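# Flip the grey finned box onto its fins

## Task

Overturn the grey finned box where it is, so that it ends up resting flat on its fins with its feet pointing upward.

## Robot and tools

Robot: two arms, left_arm and right_arm, each with six revolute joints, a two-finger parallel gripper and a wrist camera. Scene frame: origin at table-top height halfway between the nominal arm bases, +x out across the table, +z up, left_arm on the +y side (this has nothing to do with left or right in images). Calibrated bases in the scene frame: left_arm at (+0.026, +0.257, +0.013) m, quat_wxyz (+1.000, 0, 0, -0.019); right_arm at (+0.001, -0.338, +0.037) m, quat_wxyz (+1.000, 0, 0, +0.016). Both bases have +z straight up.

Frames in results: each arm reports end_effector_position (m) and end_effector_quat_wxyz in its own base frame; fixed cameras and the table use the scene frame. The reported point sits between the finger pads, roughly 1 cm short of the tips. Fingers extend along the gripper's +z and spread along its y. Printed poses may be wrong by a few cm, more when reaching far.

The 14-number row (used by execute_actions and move): values in [-1, 1], always all 14 even if one arm is idle. Order: left_arm dx, dy, dz, rx, ry, rz, opening, then right_arm dx, dy, dz, rx, ry, rz, opening. The six pose numbers are offsets, not poses: measured from that arm's Hand target at the start of the action or move, along that arm's own base axes. Scale: 1.0 = 0.6 m of travel or 180 degrees of turn. rx, ry, rz form a single rotation vector, turning about the Hand target's position. A translation longer than 1.0 gets shortened along its direction. opening is absolute: +1 fully open (0.094 m), -1 shut. To leave an arm alone send six zeros plus its current opening; a 0 opening is itself a half-open command.

execute_actions(actions, cameras): actions is a list of actions; each action is a table of up to 15 rows, one row per 1/30 s step, and a short table repeats its final row until 15 steps pass. Every row in an action counts from that action's starting Hand target, not from the row before; the next action starts from the updated Hand target, so sending the same offset twice moves twice as far. An empty list only reports state and images. cameras: list of names; omitted, null or ["all"] gives every camera, [] none; a wrong name voids the call.

move(target, speed, blend, opening_speed, blocking, cameras): target is one row or up to 15 rows; all rows are offsets from the same starting Hand targets. speed: m/s, 0.002 to 4.3, default 0.25, rotation capped at twice that in rad/s; one value or one per target. blend: metres of corner rounding per target, default 0 (stop). opening_speed: rate on the -1..+1 scale per second, at least 0.2; use a low value to close gently. blocking=false returns after about 0.5 s while motion continues. Paths are straight, avoid nothing, last 0.5 to 10 s, and grippers lag and overshoot more at higher speed. The result adds a move: line with the ending (done, off_target, moving, held, fault) and limits (paced = commanded pose clipped; held = steps withheld). done means resting within 10 mm and 2 degrees of target; neither done nor off_target says whether anything is touched.

wait(seconds 0 to 10): lets time run with commands held. stop(): brakes a running move. zoom_image(camera, region [x0, y0, x1, y1] in pixels, at most 504 by 504): enlarges part of a camera's latest image. read_manual(section "licences"): licence text only. finished_scene(scene): ends the current scene permanently; the box must stay flipped with the robot not holding it.

Cameras: cam_head_left, cam_head_right, cam_high, cam_low, cam_left_wrist, cam_right_wrist, each 672x504; wrist cameras are fisheye.

Controller behaviour: each step, commanded orientation is limited to 40 degrees from the measured one. Friction and gravity can leave a gripper a centimetre or more from its command; a fresh action (even all zeros) re-requests it, and tiny moves may not start. An arm blocked by an object keeps pushing until you command a target back behind the gripper. A clearance check may hold commands that bring an arm near the other arm's forearm, but not gripper-to-gripper contact.

Result lines: Hand target (the last commanded pose after clipping, base for next offsets), Tool commands, grip_measured (measured opening on the command scale, up to about 2.7 mm wide when empty, a bit narrower than a firmly gripped part), grip_effort_nm (gripper motor effort, negative = closing, not pad force), Joint positions (last value = finger opening in m), Joint velocities ("within noise" when still), Joint torques (same joint order, includes gravity; joints 3 and 4 flip sign past ±28 N m), plus MOTOR HOT or OVER-TEMPERATURE FAULT warnings.

Avoid: knocking the box or anything off the table, dropping or releasing a moving part, fast impacts and very hard shoves, any contact or squeeze between the two arms (including closing on the other gripper's fingers), paths passing near an arm's own base, and long stretched-out holds or pushes toward unreachable poses, which overheat motors (at 100 °C the arm goes limp for 30 s or more). Loose objects may occasionally get a small external nudge.

Each tool is called after "Emit:" as a command line: name --argument value for each argument, lists and objects as JSON in quotes; but a table of rows of numbers goes row by row, as --pt "numbers of a row", without its own name.

## Session

Emit:
execute_actions --actions '[]'

Scene clock: 0.00 s.
left_arm: end_effector_position=(+0.5662, -0.1283, +0.2532) grip_measured=+1.000 grip_effort_nm=n/a end_effector_quat_wxyz=(+0.190, -0.223, +0.955, +0.036) | right_arm: end_effector_position=(+0.4375, +0.0835, +0.2914) grip_measured=+1.000 grip_effort_nm=n/a end_effector_quat_wxyz=(+0.162, -0.288, +0.887, +0.322)
Joint positions: left_arm=[-0.296 1.668 1.62 -1.222 -0.251 -0.715 0.094] | right_arm=[-0.072 1.426 1.367 -1.439 -0.734 -0.671 0.094]
Joint velocities: within noise
Joint torques (N m): no reading
Heat: left arm: hottest elbow 33 °C; right arm: hottest waist 32 °C.
Hand target: left_arm +0.5722, -0.1301, +0.2596; +0.198, -0.224, +0.954, +0.032 | right_arm +0.4432, +0.0831, +0.3022; +0.174, -0.292, +0.885, +0.317
Tool commands: left_gripper/opening=+1.0 right_gripper/opening=+1.0

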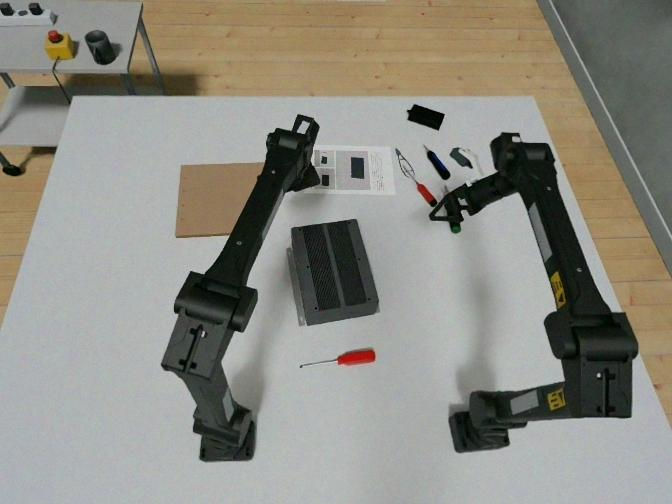

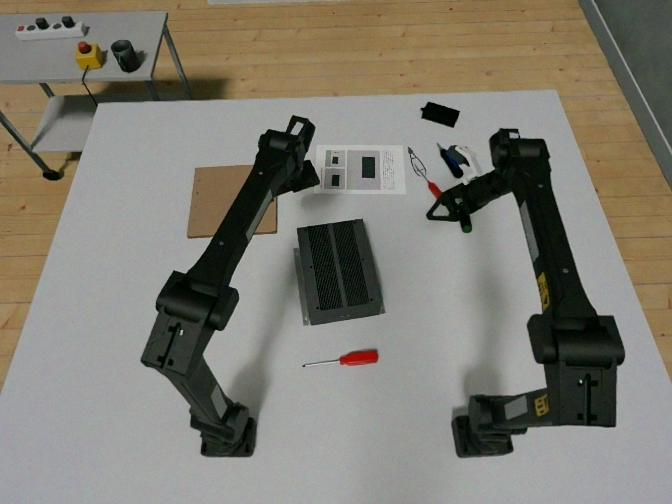

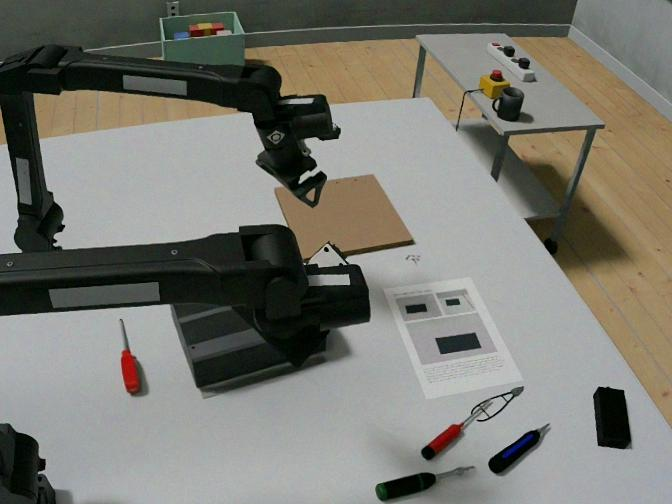

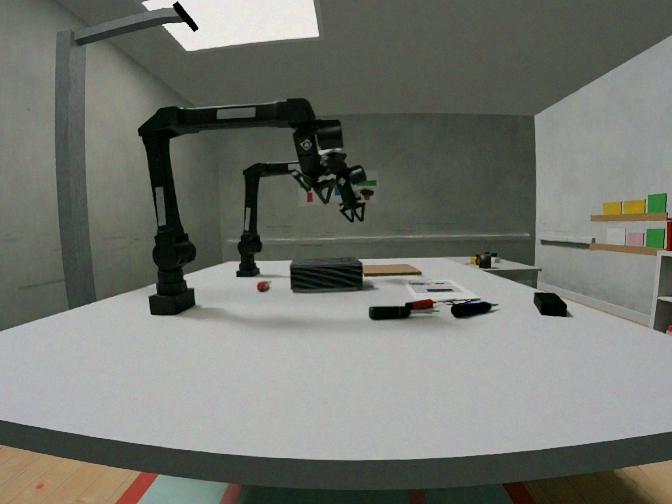

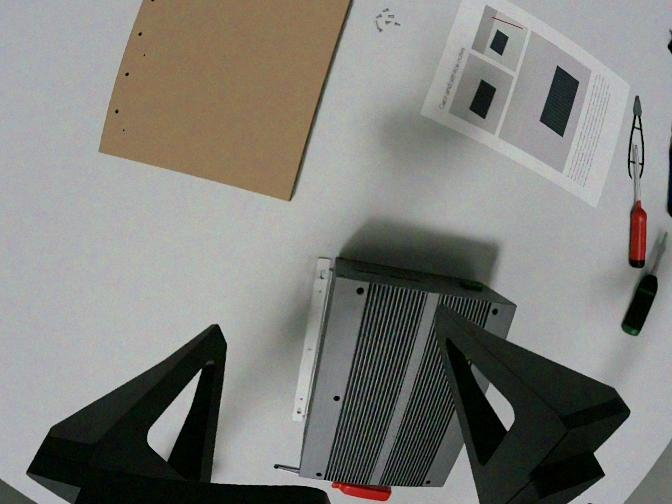

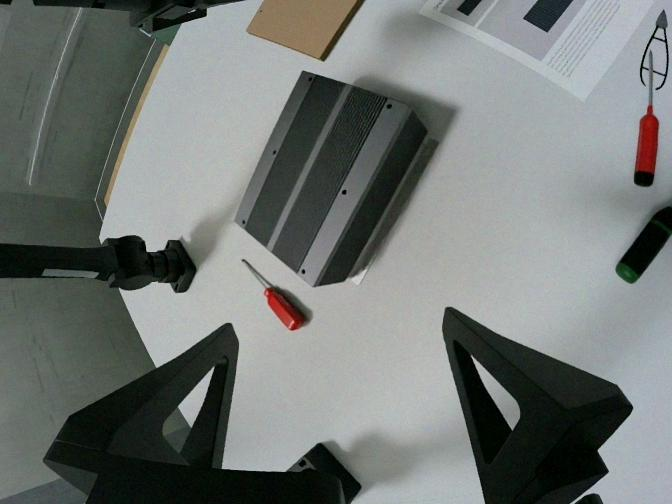

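Emit:
zoom_image --camera "cam_right_wrist" --region '[220, 50, 460, 300]'

Emit:
zoom_image --camera "cam_left_wrist" --region '[260, 230, 540, 504]'

Emit:
zoom_image --camera "cam_low" --region '[220, 220, 440, 340]'

Emit:
zoom_image --camera "cam_head_left" --region '[260, 190, 420, 380]'

Emit:
zoom_image --camera "cam_high" --region '[300, 260, 560, 420]'

Scaled by 2.016 (camera's finer frame: 960x720).

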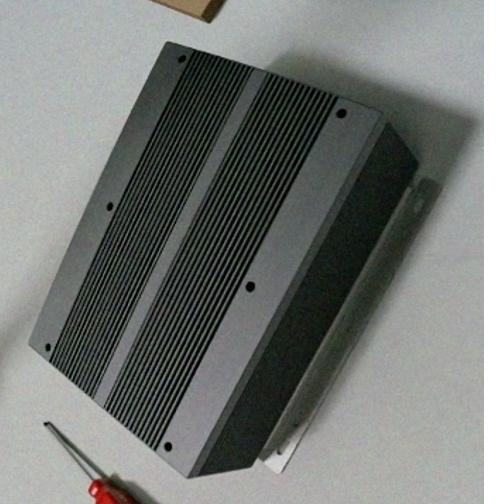

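Scaled by 1.800 (camera's finer frame: 960x720).

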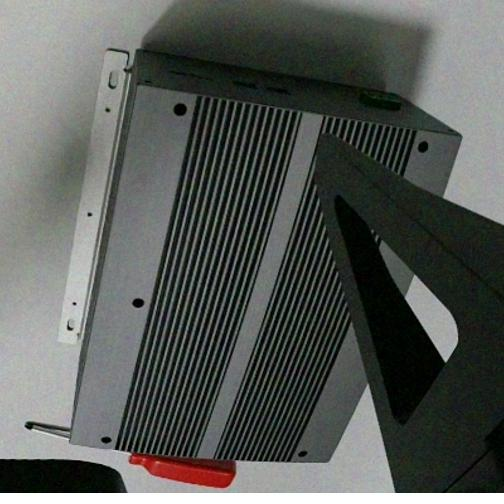

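Scaled by 2.291.

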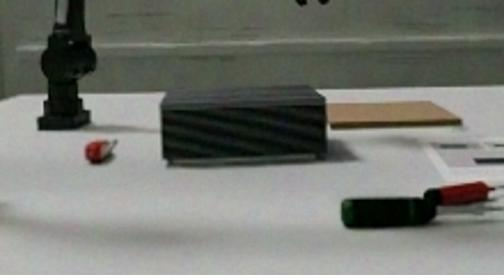

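Scaled by 2.653.

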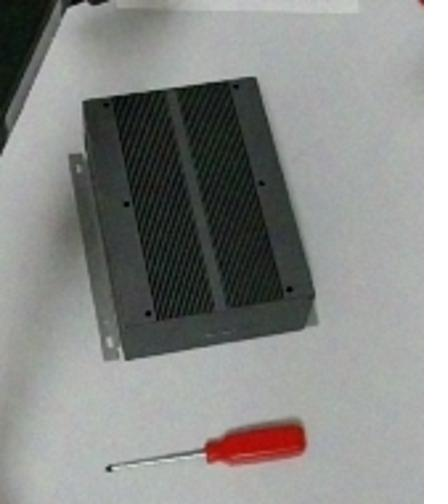

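Scaled by 1.938.

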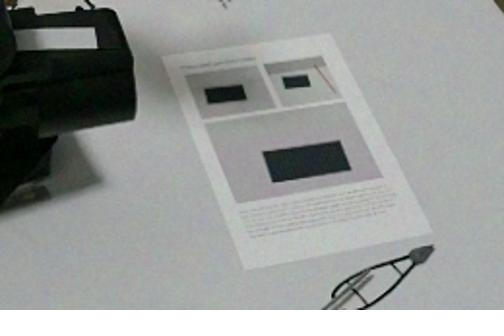

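Emit:
move --target '[-0.354,0.284,-0.2,-0.374,-0.112,-0.012,1,0,0,0,0,0,0,1]'

Scene clock: 114.63 s.
left_arm: end_effector_position=(+0.3580, +0.0362, +0.1426) grip_measured=+1.000 grip_effort_nm=0.022 end_effector_quat_wxyz=(+0.199, -0.277, +0.770, -0.540) | right_arm: end_effector_position=(+0.4375, +0.0835, +0.2914) grip_measured=+1.000 grip_effort_nm=-0.017 end_effector_quat_wxyz=(+0.162, -0.288, +0.887, +0.322)
Joint positions: left_arm=[0.564 1.283 0.594 -0.523 1.201 -0.375 0.094] | right_arm=[-0.072 1.426 1.367 -1.439 -0.734 -0.671 0.094]
Joint torques (N m): left_arm=[-0.15 -4.42 7.84 0.88 0.78 0.03] | right_arm=[-0.91 -10.4 9.69 0.77 -0.56 -0.05]
Heat: left arm: hottest elbow 44 °C; right arm: hottest elbow 39 °C.
Hand target: left_arm +0.3599, +0.0403, +0.1397; +0.196, -0.280, +0.769, -0.540 | right_arm +0.4432, +0.0831, +0.3022; +0.174, -0.292, +0.885, +0.317
Off the commanded pose: left_arm 0.005 m, 0 deg | right_arm 0.012 m, 2 deg.
move: off_target (right_arm)

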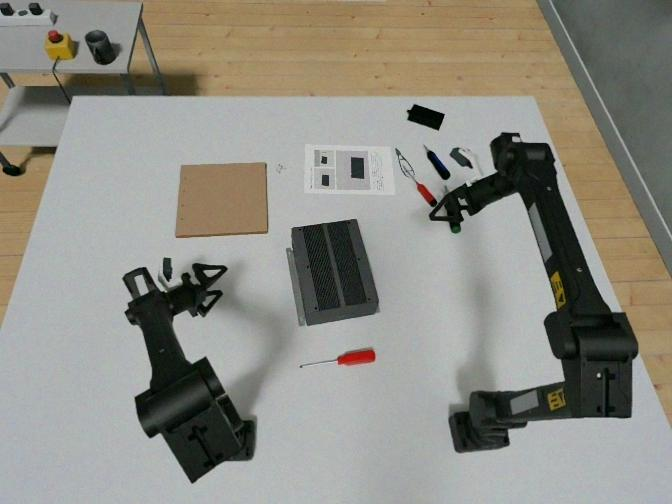

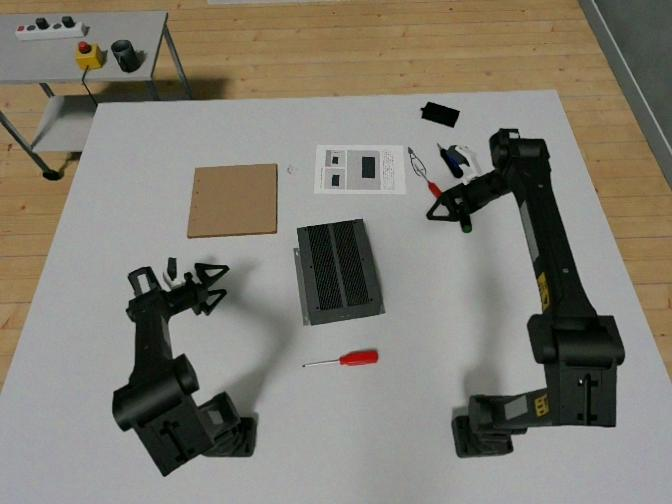

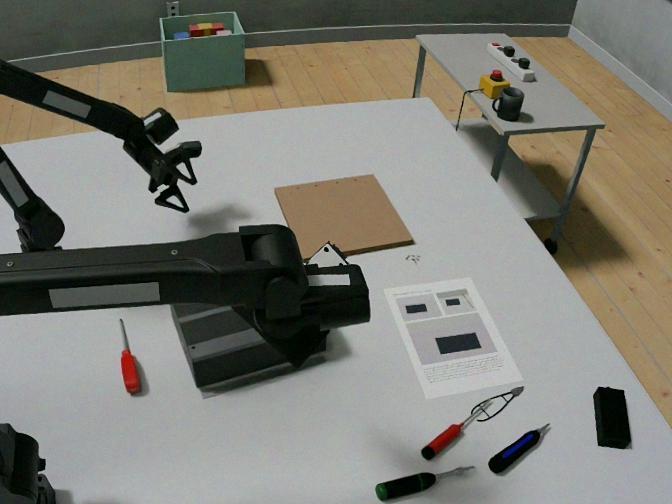

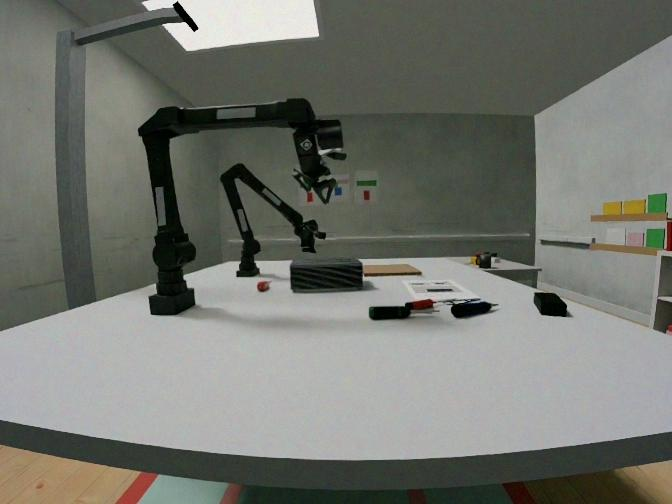

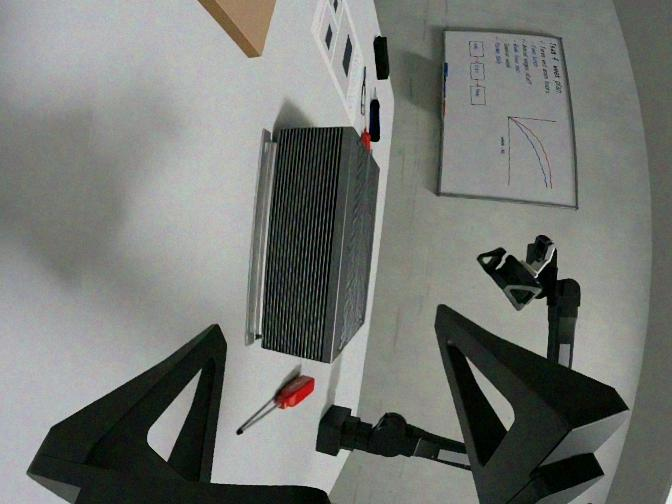

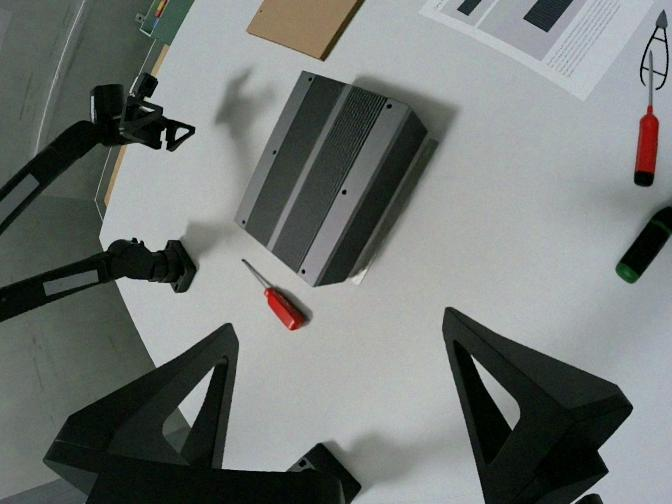

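Emit:
zoom_image --camera "cam_left_wrist" --region '[220, 100, 400, 370]'

Emit:
zoom_image --camera "cam_left_wrist" --region '[235, 280, 315, 360]'

Emit:
zoom_image --camera "cam_left_wrist" --region '[240, 120, 320, 200]'

Scaled by 1.867 (camera's finer frame: 960x720).

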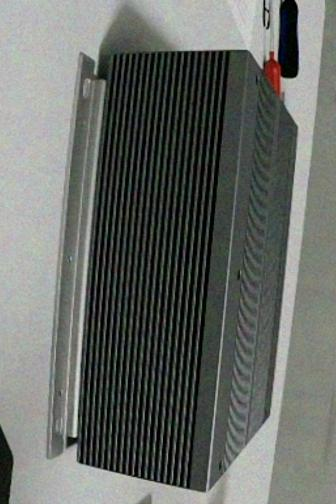

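Scaled by 6.300 (camera's finer frame: 960x720).

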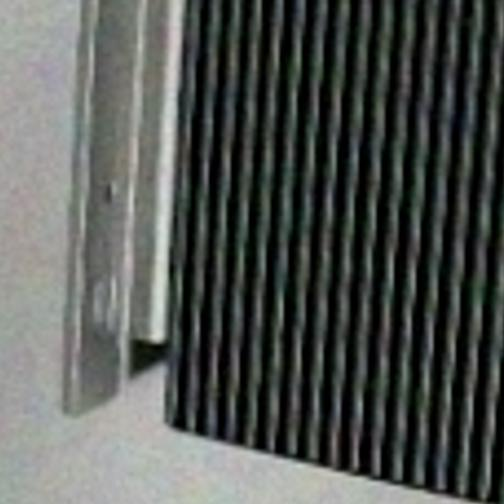

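Scaled by 6.300 (camera's finer frame: 960x720).

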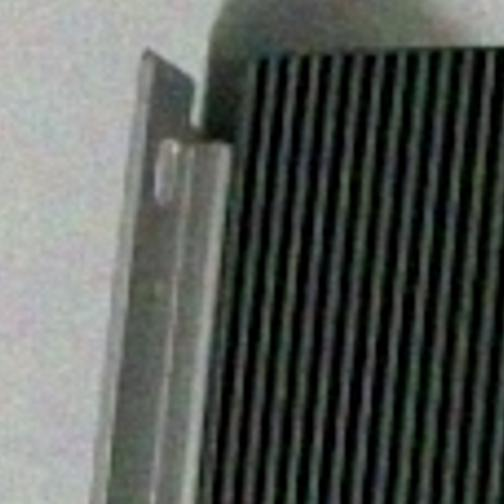

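Emit:
move --pt "0 0 0 0 0 0 1 -0.228 0.385 -0.16 -0.344 -0.386 0.167 1" --pt "0 0 0 0 0 0 1 -0.228 0.385 -0.365 -0.344 -0.386 0.167 1"

Scene clock: 347.63 s.
left_arm: end_effector_position=(+0.3578, +0.0361, +0.1424) grip_measured=+1.000 grip_effort_nm=0.022 end_effector_quat_wxyz=(+0.199, -0.277, +0.770, -0.540) | right_arm: end_effector_position=(+0.3079, +0.3075, +0.0821) grip_measured=+1.000 grip_effort_nm=-0.007 end_effector_quat_wxyz=(-0.370, +0.648, -0.578, +0.331)
Joint positions: left_arm=[0.564 1.283 0.594 -0.525 1.201 -0.372 0.094] | right_arm=[1.067 1.428 0.555 0.077 0.78 -0.949 0.094]
Joint torques (N m): left_arm=[0.03 -4.25 7.88 0.81 0.78 0.03] | right_arm=[0.21 -7 6.01 2.3 0.45 -0.09]
Heat: left arm: hottest elbow 40 °C; right arm: hottest elbow 42 °C.
Hand target: left_arm +0.3599, +0.0403, +0.1396; +0.196, -0.280, +0.769, -0.540 | right_arm +0.3064, +0.3142, +0.0831; -0.376, +0.650, -0.572, +0.330
Off the commanded pose: left_arm 0.005 m, 0 deg | right_arm 0.007 m, 1 deg.
move: done

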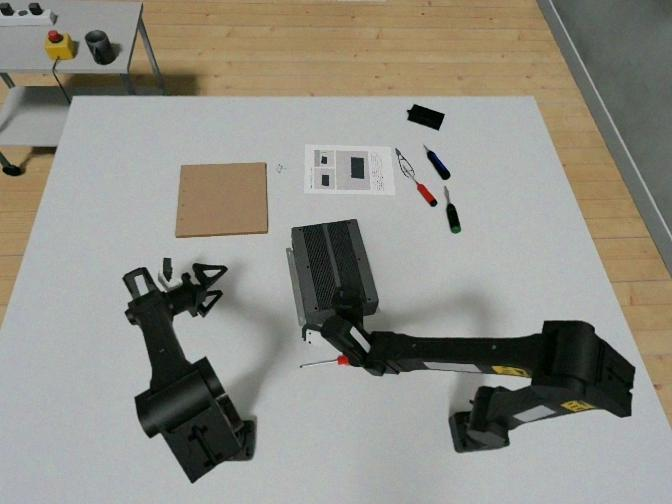

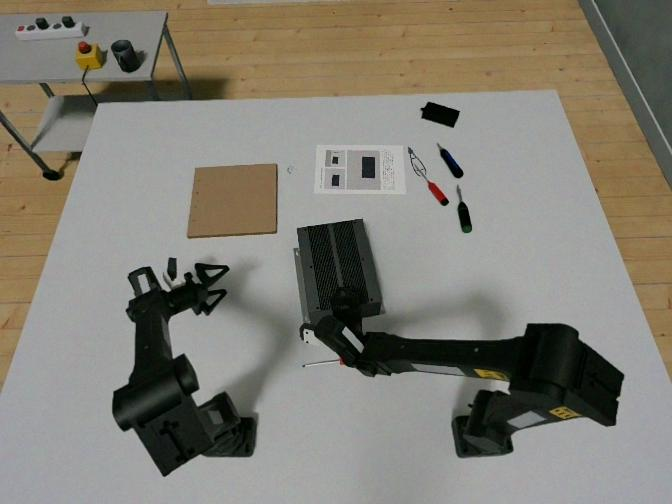

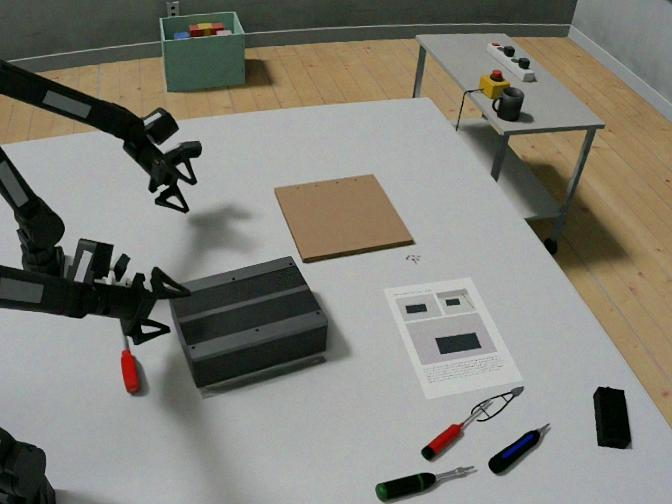

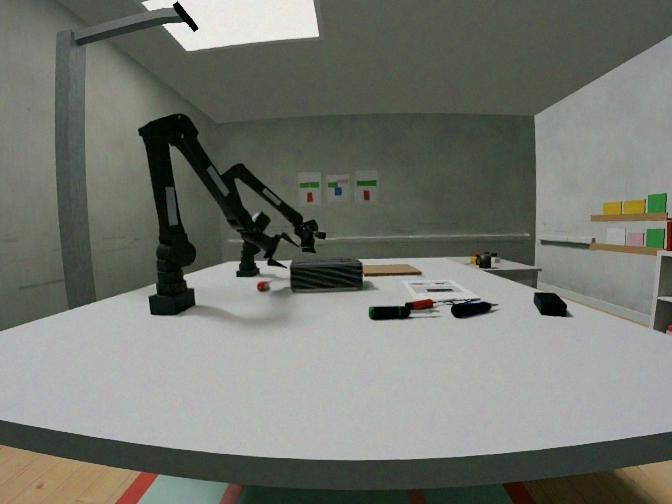

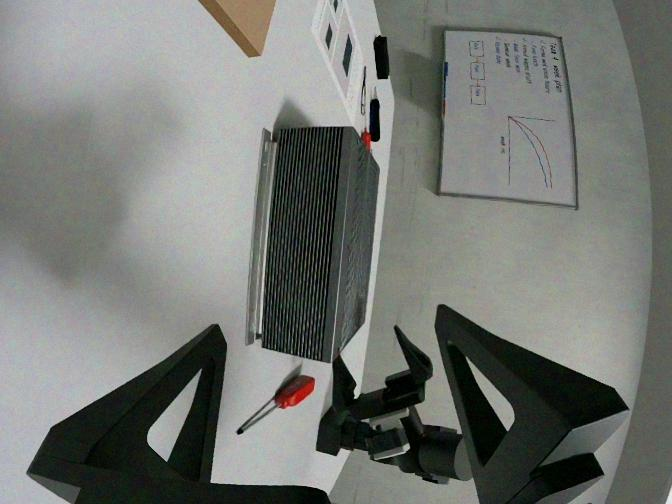

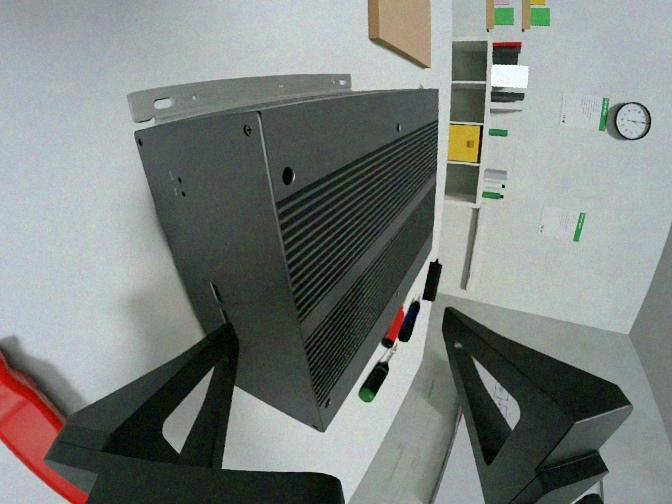

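Emit:
move --pt "0 0 0 0 0 0 1 -0.013 -0.02 -0.037 0 0 0 1" --pt "0 0 0 0 0 0 1 0 -0.018 -0.1 0 0 0 1" --speed 0.08 --cameras '["cam_left_wrist","cam_right_wrist","cam_low","cam_high"]'

Emit:
zoom_image --camera "cam_left_wrist" --region '[235, 280, 455, 480]'

Emit:
zoom_image --camera "cam_right_wrist" --region '[60, 60, 360, 460]'

Emit:
zoom_image --camera "cam_low" --region '[240, 220, 380, 310]'

Scene clock: 400.30 s.
left_arm: end_effector_position=(+0.3578, +0.0361, +0.1424) grip_measured=+1.000 grip_effort_nm=0.022 end_effector_quat_wxyz=(+0.199, -0.277, +0.770, -0.540) | right_arm: end_effector_position=(+0.3049, +0.3032, +0.0259) grip_measured=+1.000 grip_effort_nm=-0.007 end_effector_quat_wxyz=(-0.376, +0.648, -0.574, +0.330)
Joint positions: left_arm=[0.564 1.283 0.594 -0.526 1.201 -0.372 0.094] | right_arm=[1.067 1.607 0.494 0.337 0.775 -0.964 0.094]
Joint torques (N m): left_arm=[-0.09 -4.25 7.94 0.87 0.78 0.03] | right_arm=[-1.08 -7.12 4.41 2.17 0.14 -0.06]
Heat: left arm: hottest elbow 41 °C; right arm: hottest elbow 40 °C.
Hand target: left_arm +0.3599, +0.0403, +0.1397; +0.196, -0.280, +0.769, -0.540 | right_arm +0.3064, +0.3033, +0.0232; -0.375, +0.650, -0.572, +0.330
Off the commanded pose: left_arm 0.005 m, 0 deg | right_arm 0.003 m, 0 deg.
move: done
Images, in order (width x height): cam_high 672x504, cam_low 672x504, cam_left_wrist 672x504, cam_right_wrist 672x504.

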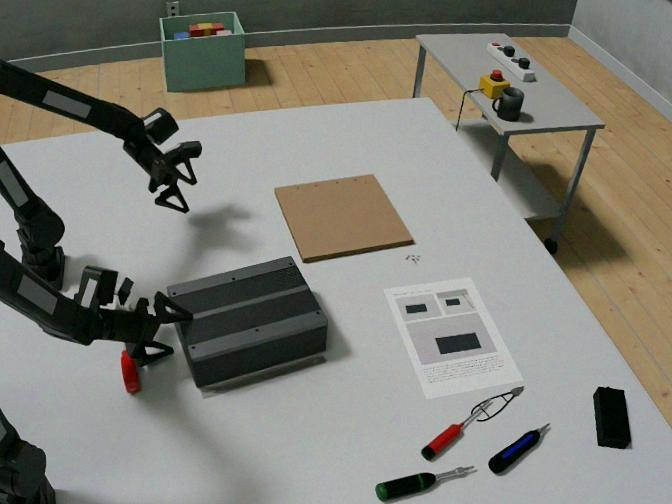

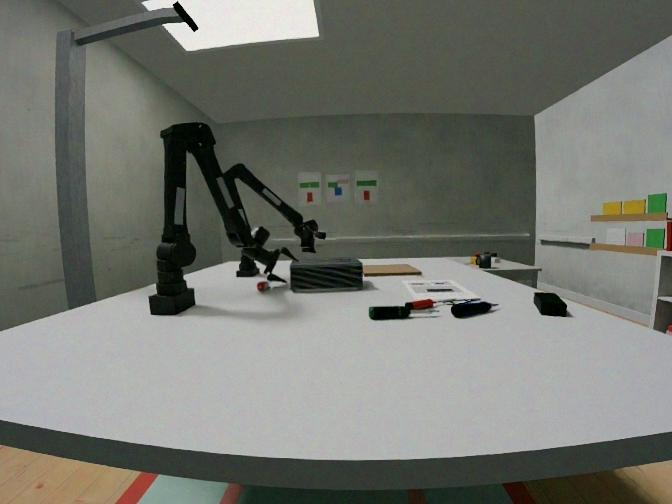

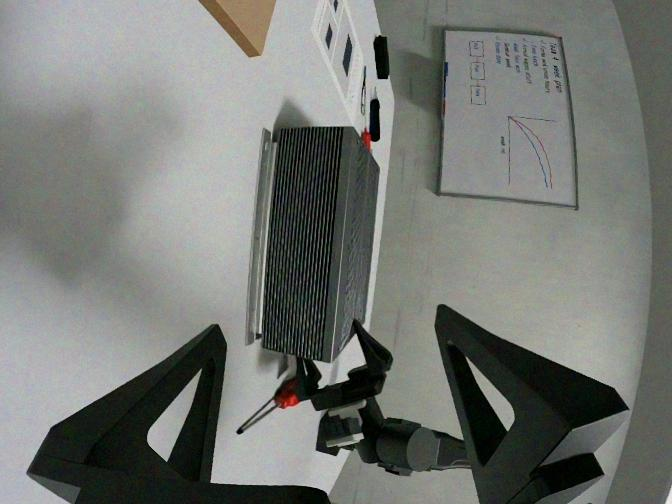

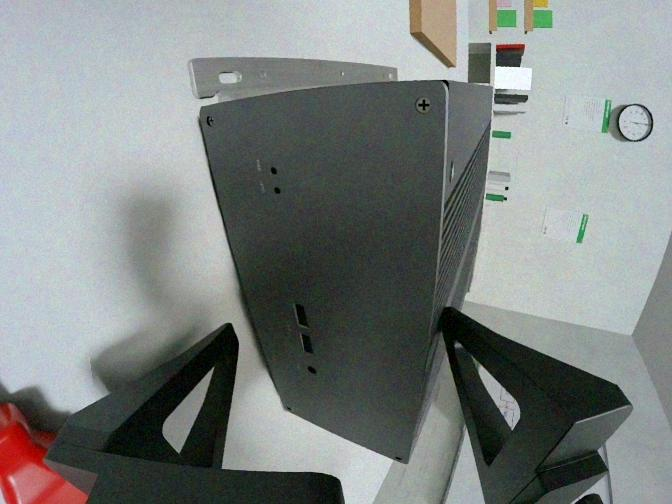

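Scaled by 2.291 (camera's finer frame: 960x720).

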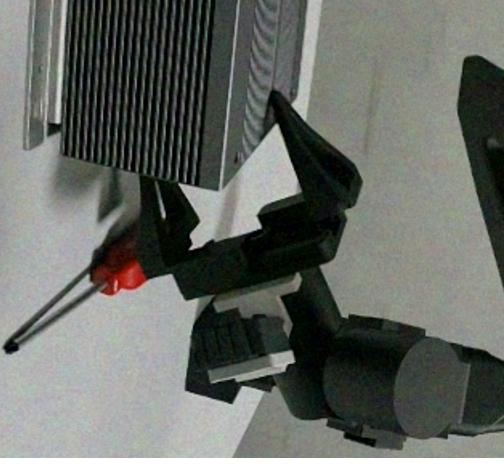

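Scaled by 1.260 (camera's finer frame: 960x720).

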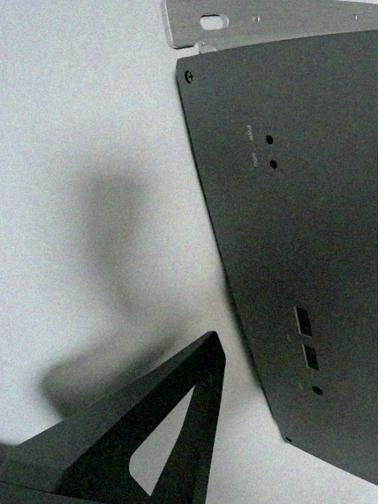

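Scaled by 3.600.

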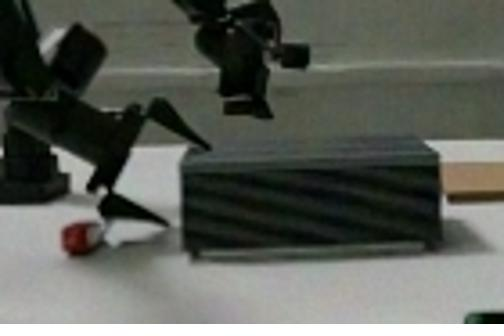

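Emit:
move --target '[0,0,0,0,0,0,1,0.017,0.002,-0.028,0,0,0,1]' --speed 0.05 --cameras '["cam_left_wrist","cam_right_wrist","cam_low"]'

Emit:
zoom_image --camera "cam_low" --region '[250, 230, 340, 300]'

Emit:
zoom_image --camera "cam_right_wrist" --region '[60, 260, 260, 460]'

Scene clock: 428.60 s.
left_arm: end_effector_position=(+0.3578, +0.0361, +0.1424) grip_measured=+1.000 grip_effort_nm=0.017 end_effector_quat_wxyz=(+0.199, -0.277, +0.770, -0.540) | right_arm: end_effector_position=(+0.3108, +0.3072, +0.0240) grip_measured=+1.000 grip_effort_nm=-0.012 end_effector_quat_wxyz=(-0.396, +0.633, -0.577, +0.330)
Joint positions: left_arm=[0.564 1.283 0.594 -0.526 1.201 -0.372 0.094] | right_arm=[1.062 1.647 0.492 0.432 0.784 -0.97 0.094]
Joint torques (N m): left_arm=[-0.15 -4.25 7.87 0.85 0.77 0.03] | right_arm=[-2.26 -4.84 4.78 1.69 -0.99 -0.21]
Heat: left arm: hottest elbow 41 °C; right arm: hottest elbow 38 °C.
Hand target: left_arm +0.3599, +0.0403, +0.1397; +0.196, -0.280, +0.769, -0.540 | right_arm +0.3166, +0.3045, +0.0064; -0.375, +0.650, -0.572, +0.330
Off the commanded pose: left_arm 0.005 m, 0 deg | right_arm 0.019 m, 3 deg.
move: off_target (right_arm)
Images, in order (width x height): cam_low 672x504, cam_left_wrist 672x504, cam_right_wrist 672x504.

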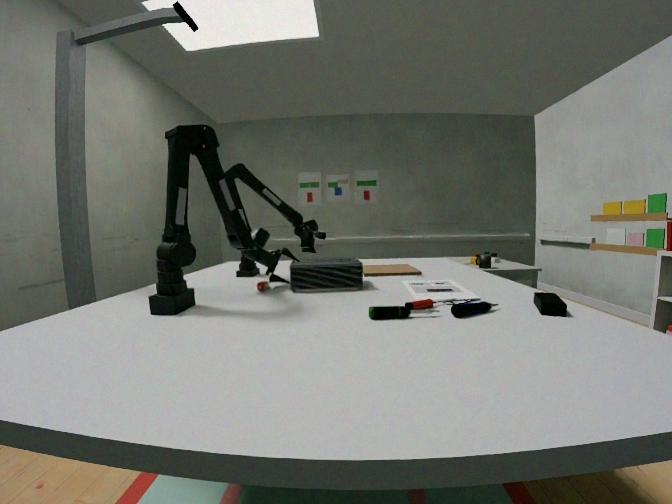

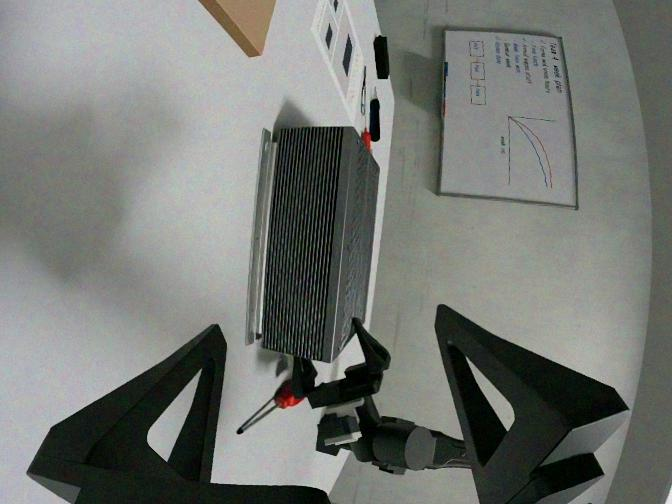

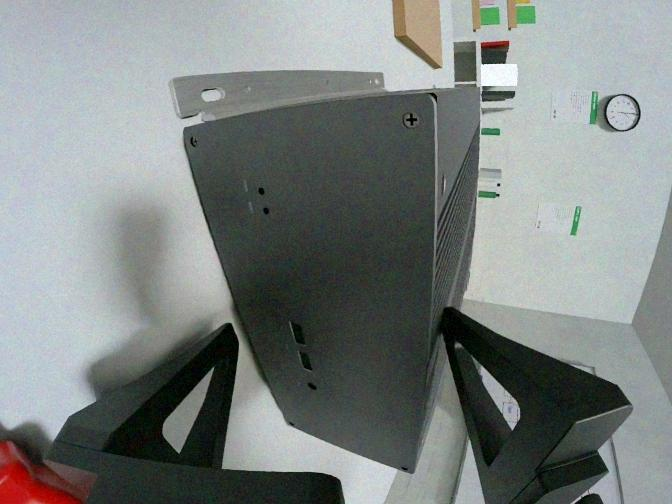

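Scaled by 5.600.

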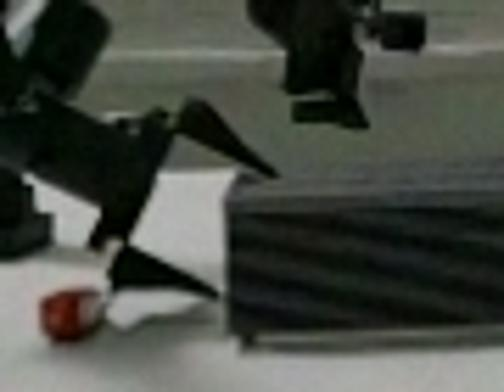

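Scaled by 2.520 (camera's finer frame: 960x720).

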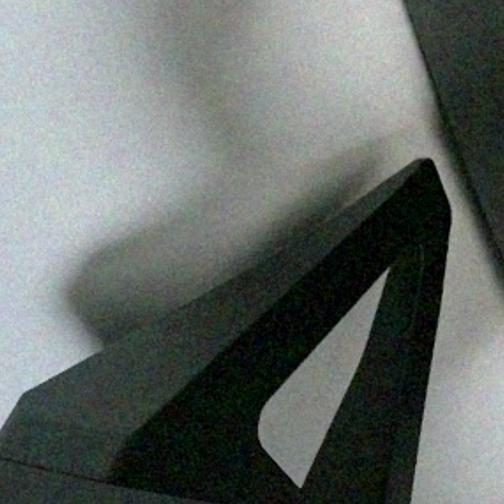

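Emit:
move --pt "0 0 0 0 0 0 1 -0.033 0 0.06 0 0 0 1" --pt "0 0 0 0 0 0 1 -0.11 -0.014 0.2 0 0 0 1" --pt "0 0 0 0 0 0 -1 -0.028 -0.424 0.423 0.4755 0.478 -0.3727 -1" --speed 0.3 --cameras '["cam_head_left","cam_right_wrist"]'

Scene clock: 550.73 s.
left_arm: end_effector_position=(+0.3578, +0.0361, +0.1423) grip_measured=-0.988 grip_effort_nm=-0.593 end_effector_quat_wxyz=(+0.198, -0.277, +0.770, -0.540) | right_arm: end_effector_position=(+0.2873, +0.0571, +0.2458) grip_measured=-0.986 grip_effort_nm=-0.764 end_effector_quat_wxyz=(+0.008, +0.058, +0.904, +0.423)
Joint positions: left_arm=[0.564 1.283 0.594 -0.526 1.201 -0.372 0.001] | right_arm=[-0.261 1.144 0.947 -1.581 -0.854 -0.226 0.001]
Joint torques (N m): left_arm=[-0.09 -4.25 7.86 0.85 0.78 0.03] | right_arm=[-2.2 -4.13 10.8 0.02 -0.76 -0.21]
Heat: left arm: hottest elbow 41 °C; right arm: hottest elbow 37 °C.
Hand target: left_arm +0.3599, +0.0403, +0.1396; +0.196, -0.280, +0.769, -0.540 | right_arm +0.2997, +0.0502, +0.2602; +0.026, +0.055, +0.905, +0.421
Off the commanded pose: left_arm 0.005 m, 0 deg | right_arm 0.020 m, 2 deg.
move: off_target (right_arm); target 3's new opening was sent with right_arm's hand 0.020 m and 2 deg from that target

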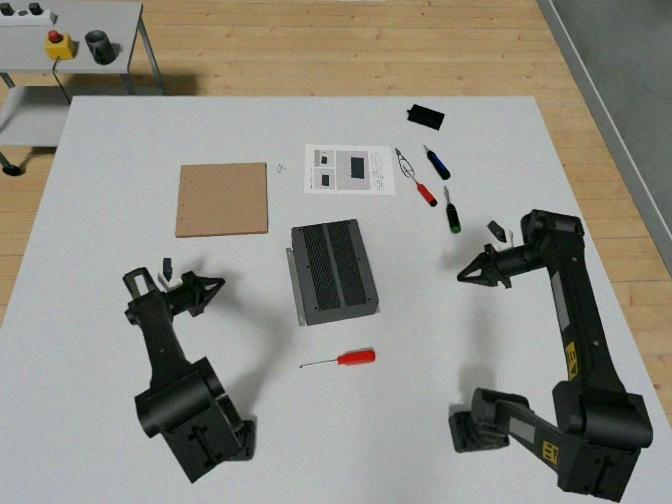

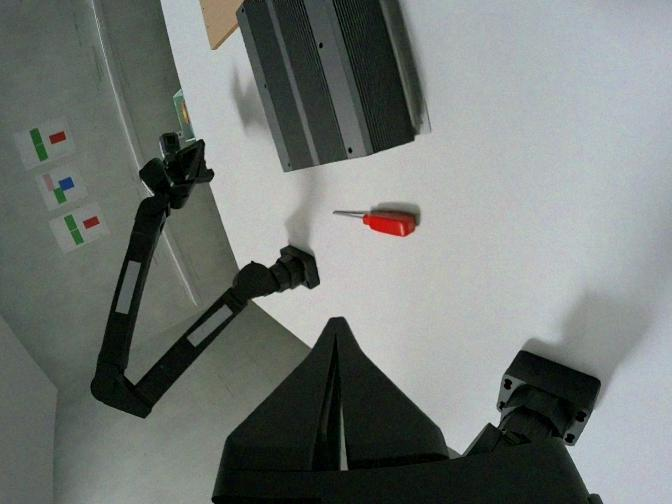

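Emit:
move --target '[-0.042,-0.27,-0.11,0.099,0.053,-0.126,-0.98,0.1055,0.206,-0.35,0,0,0,-0.98]' --speed 0.2

Emit:
zoom_image --camera "cam_head_left" --region '[240, 200, 440, 380]'

Emit:
zoom_image --camera "cam_head_right" --region '[240, 200, 440, 380]'

Scene clock: 560.80 s.
left_arm: end_effector_position=(+0.3309, -0.1196, +0.0768) grip_measured=-0.979 grip_effort_nm=-0.027 end_effector_quat_wxyz=(+0.067, -0.131, +0.896, -0.419) | right_arm: end_effector_position=(+0.3629, +0.1686, +0.0522) grip_measured=-0.976 grip_effort_nm=-0.242 end_effector_quat_wxyz=(+0.028, +0.058, +0.904, +0.422)
Joint positions: left_arm=[0.024 1.298 0.561 -0.513 0.831 -0.41 0.001] | right_arm=[0.111 1.51 0.692 -0.476 -0.839 0.363 0.001]
Joint torques (N m): left_arm=[-1.44 -4.31 7.39 1.7 0.42 -0.27] | right_arm=[0.79 -8.53 5.87 1.55 -0.4 -0.04]
Heat: left arm: hottest elbow 41 °C; right arm: hottest elbow 38 °C.
Hand target: left_arm +0.3347, -0.1218, +0.0735; +0.064, -0.134, +0.896, -0.419 | right_arm +0.3630, +0.1737, +0.0501; +0.026, +0.055, +0.905, +0.421
Off the commanded pose: left_arm 0.005 m, 1 deg | right_arm 0.006 m, 0 deg.
move: done

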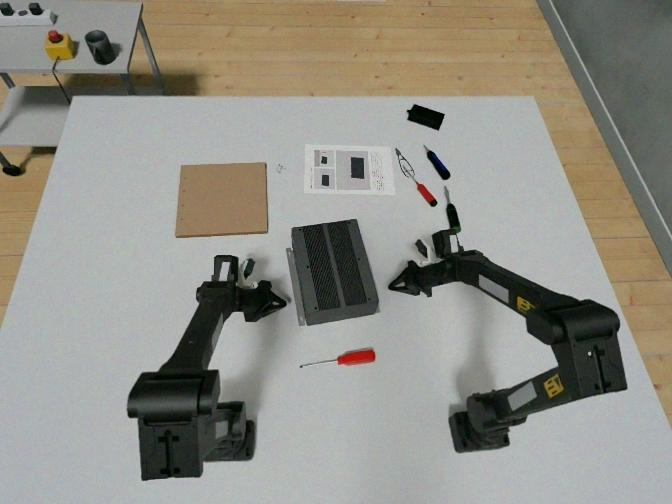

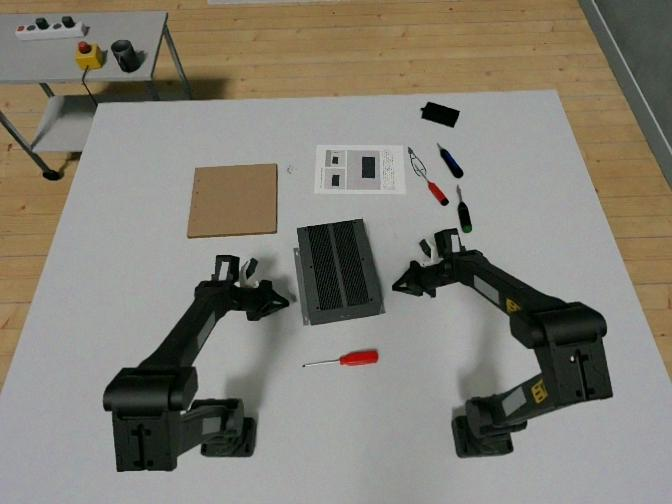

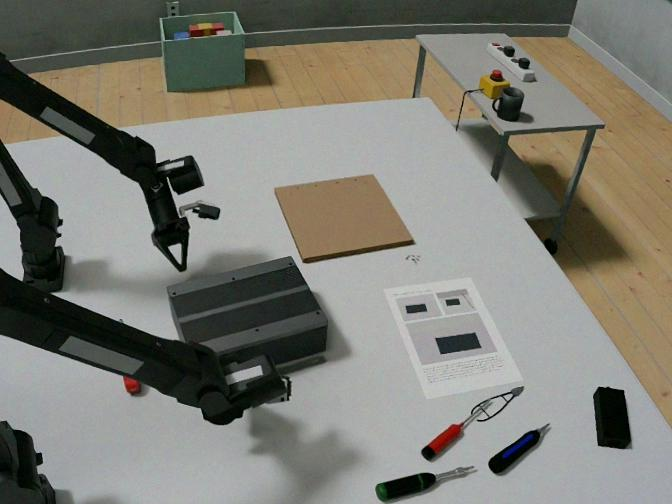

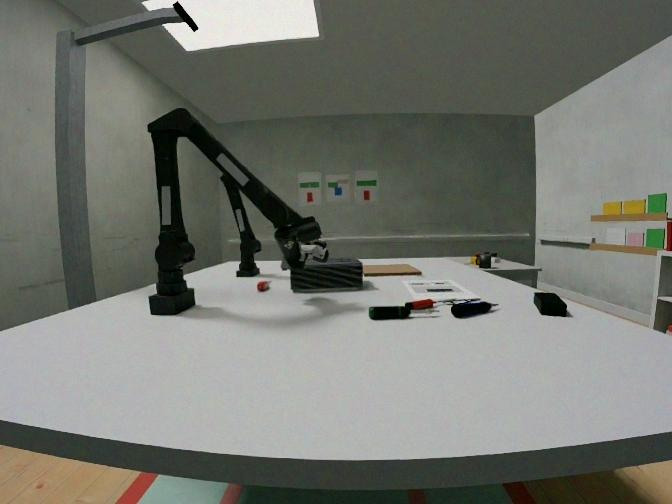

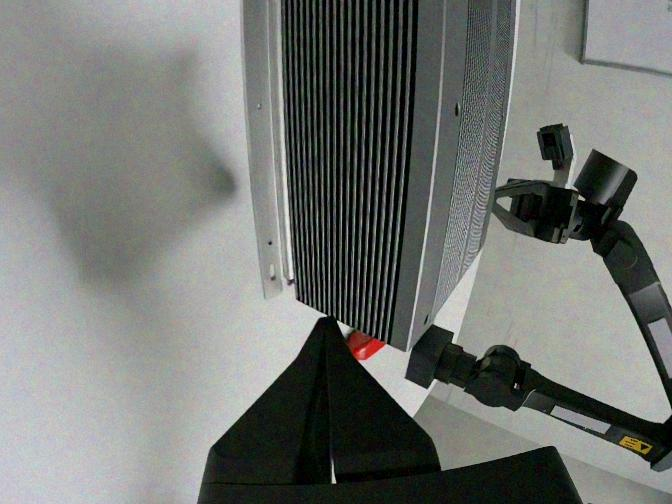

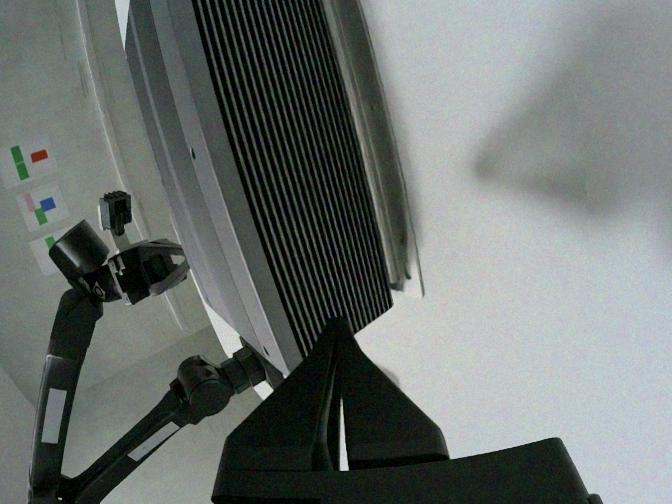

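Scaled by 2.520.

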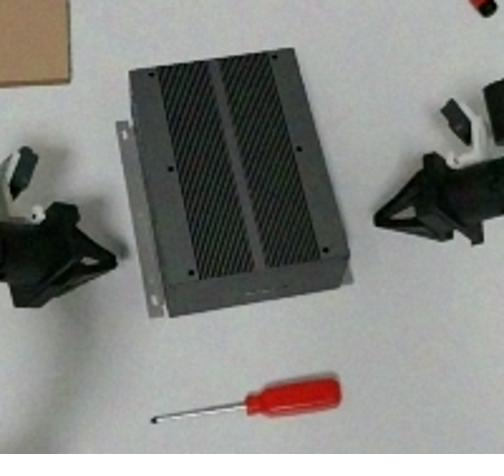

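Scaled by 2.520.

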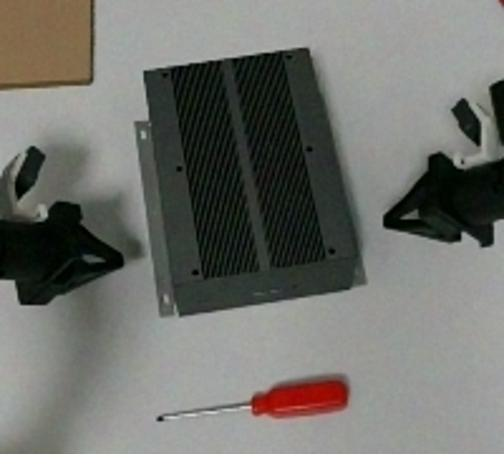

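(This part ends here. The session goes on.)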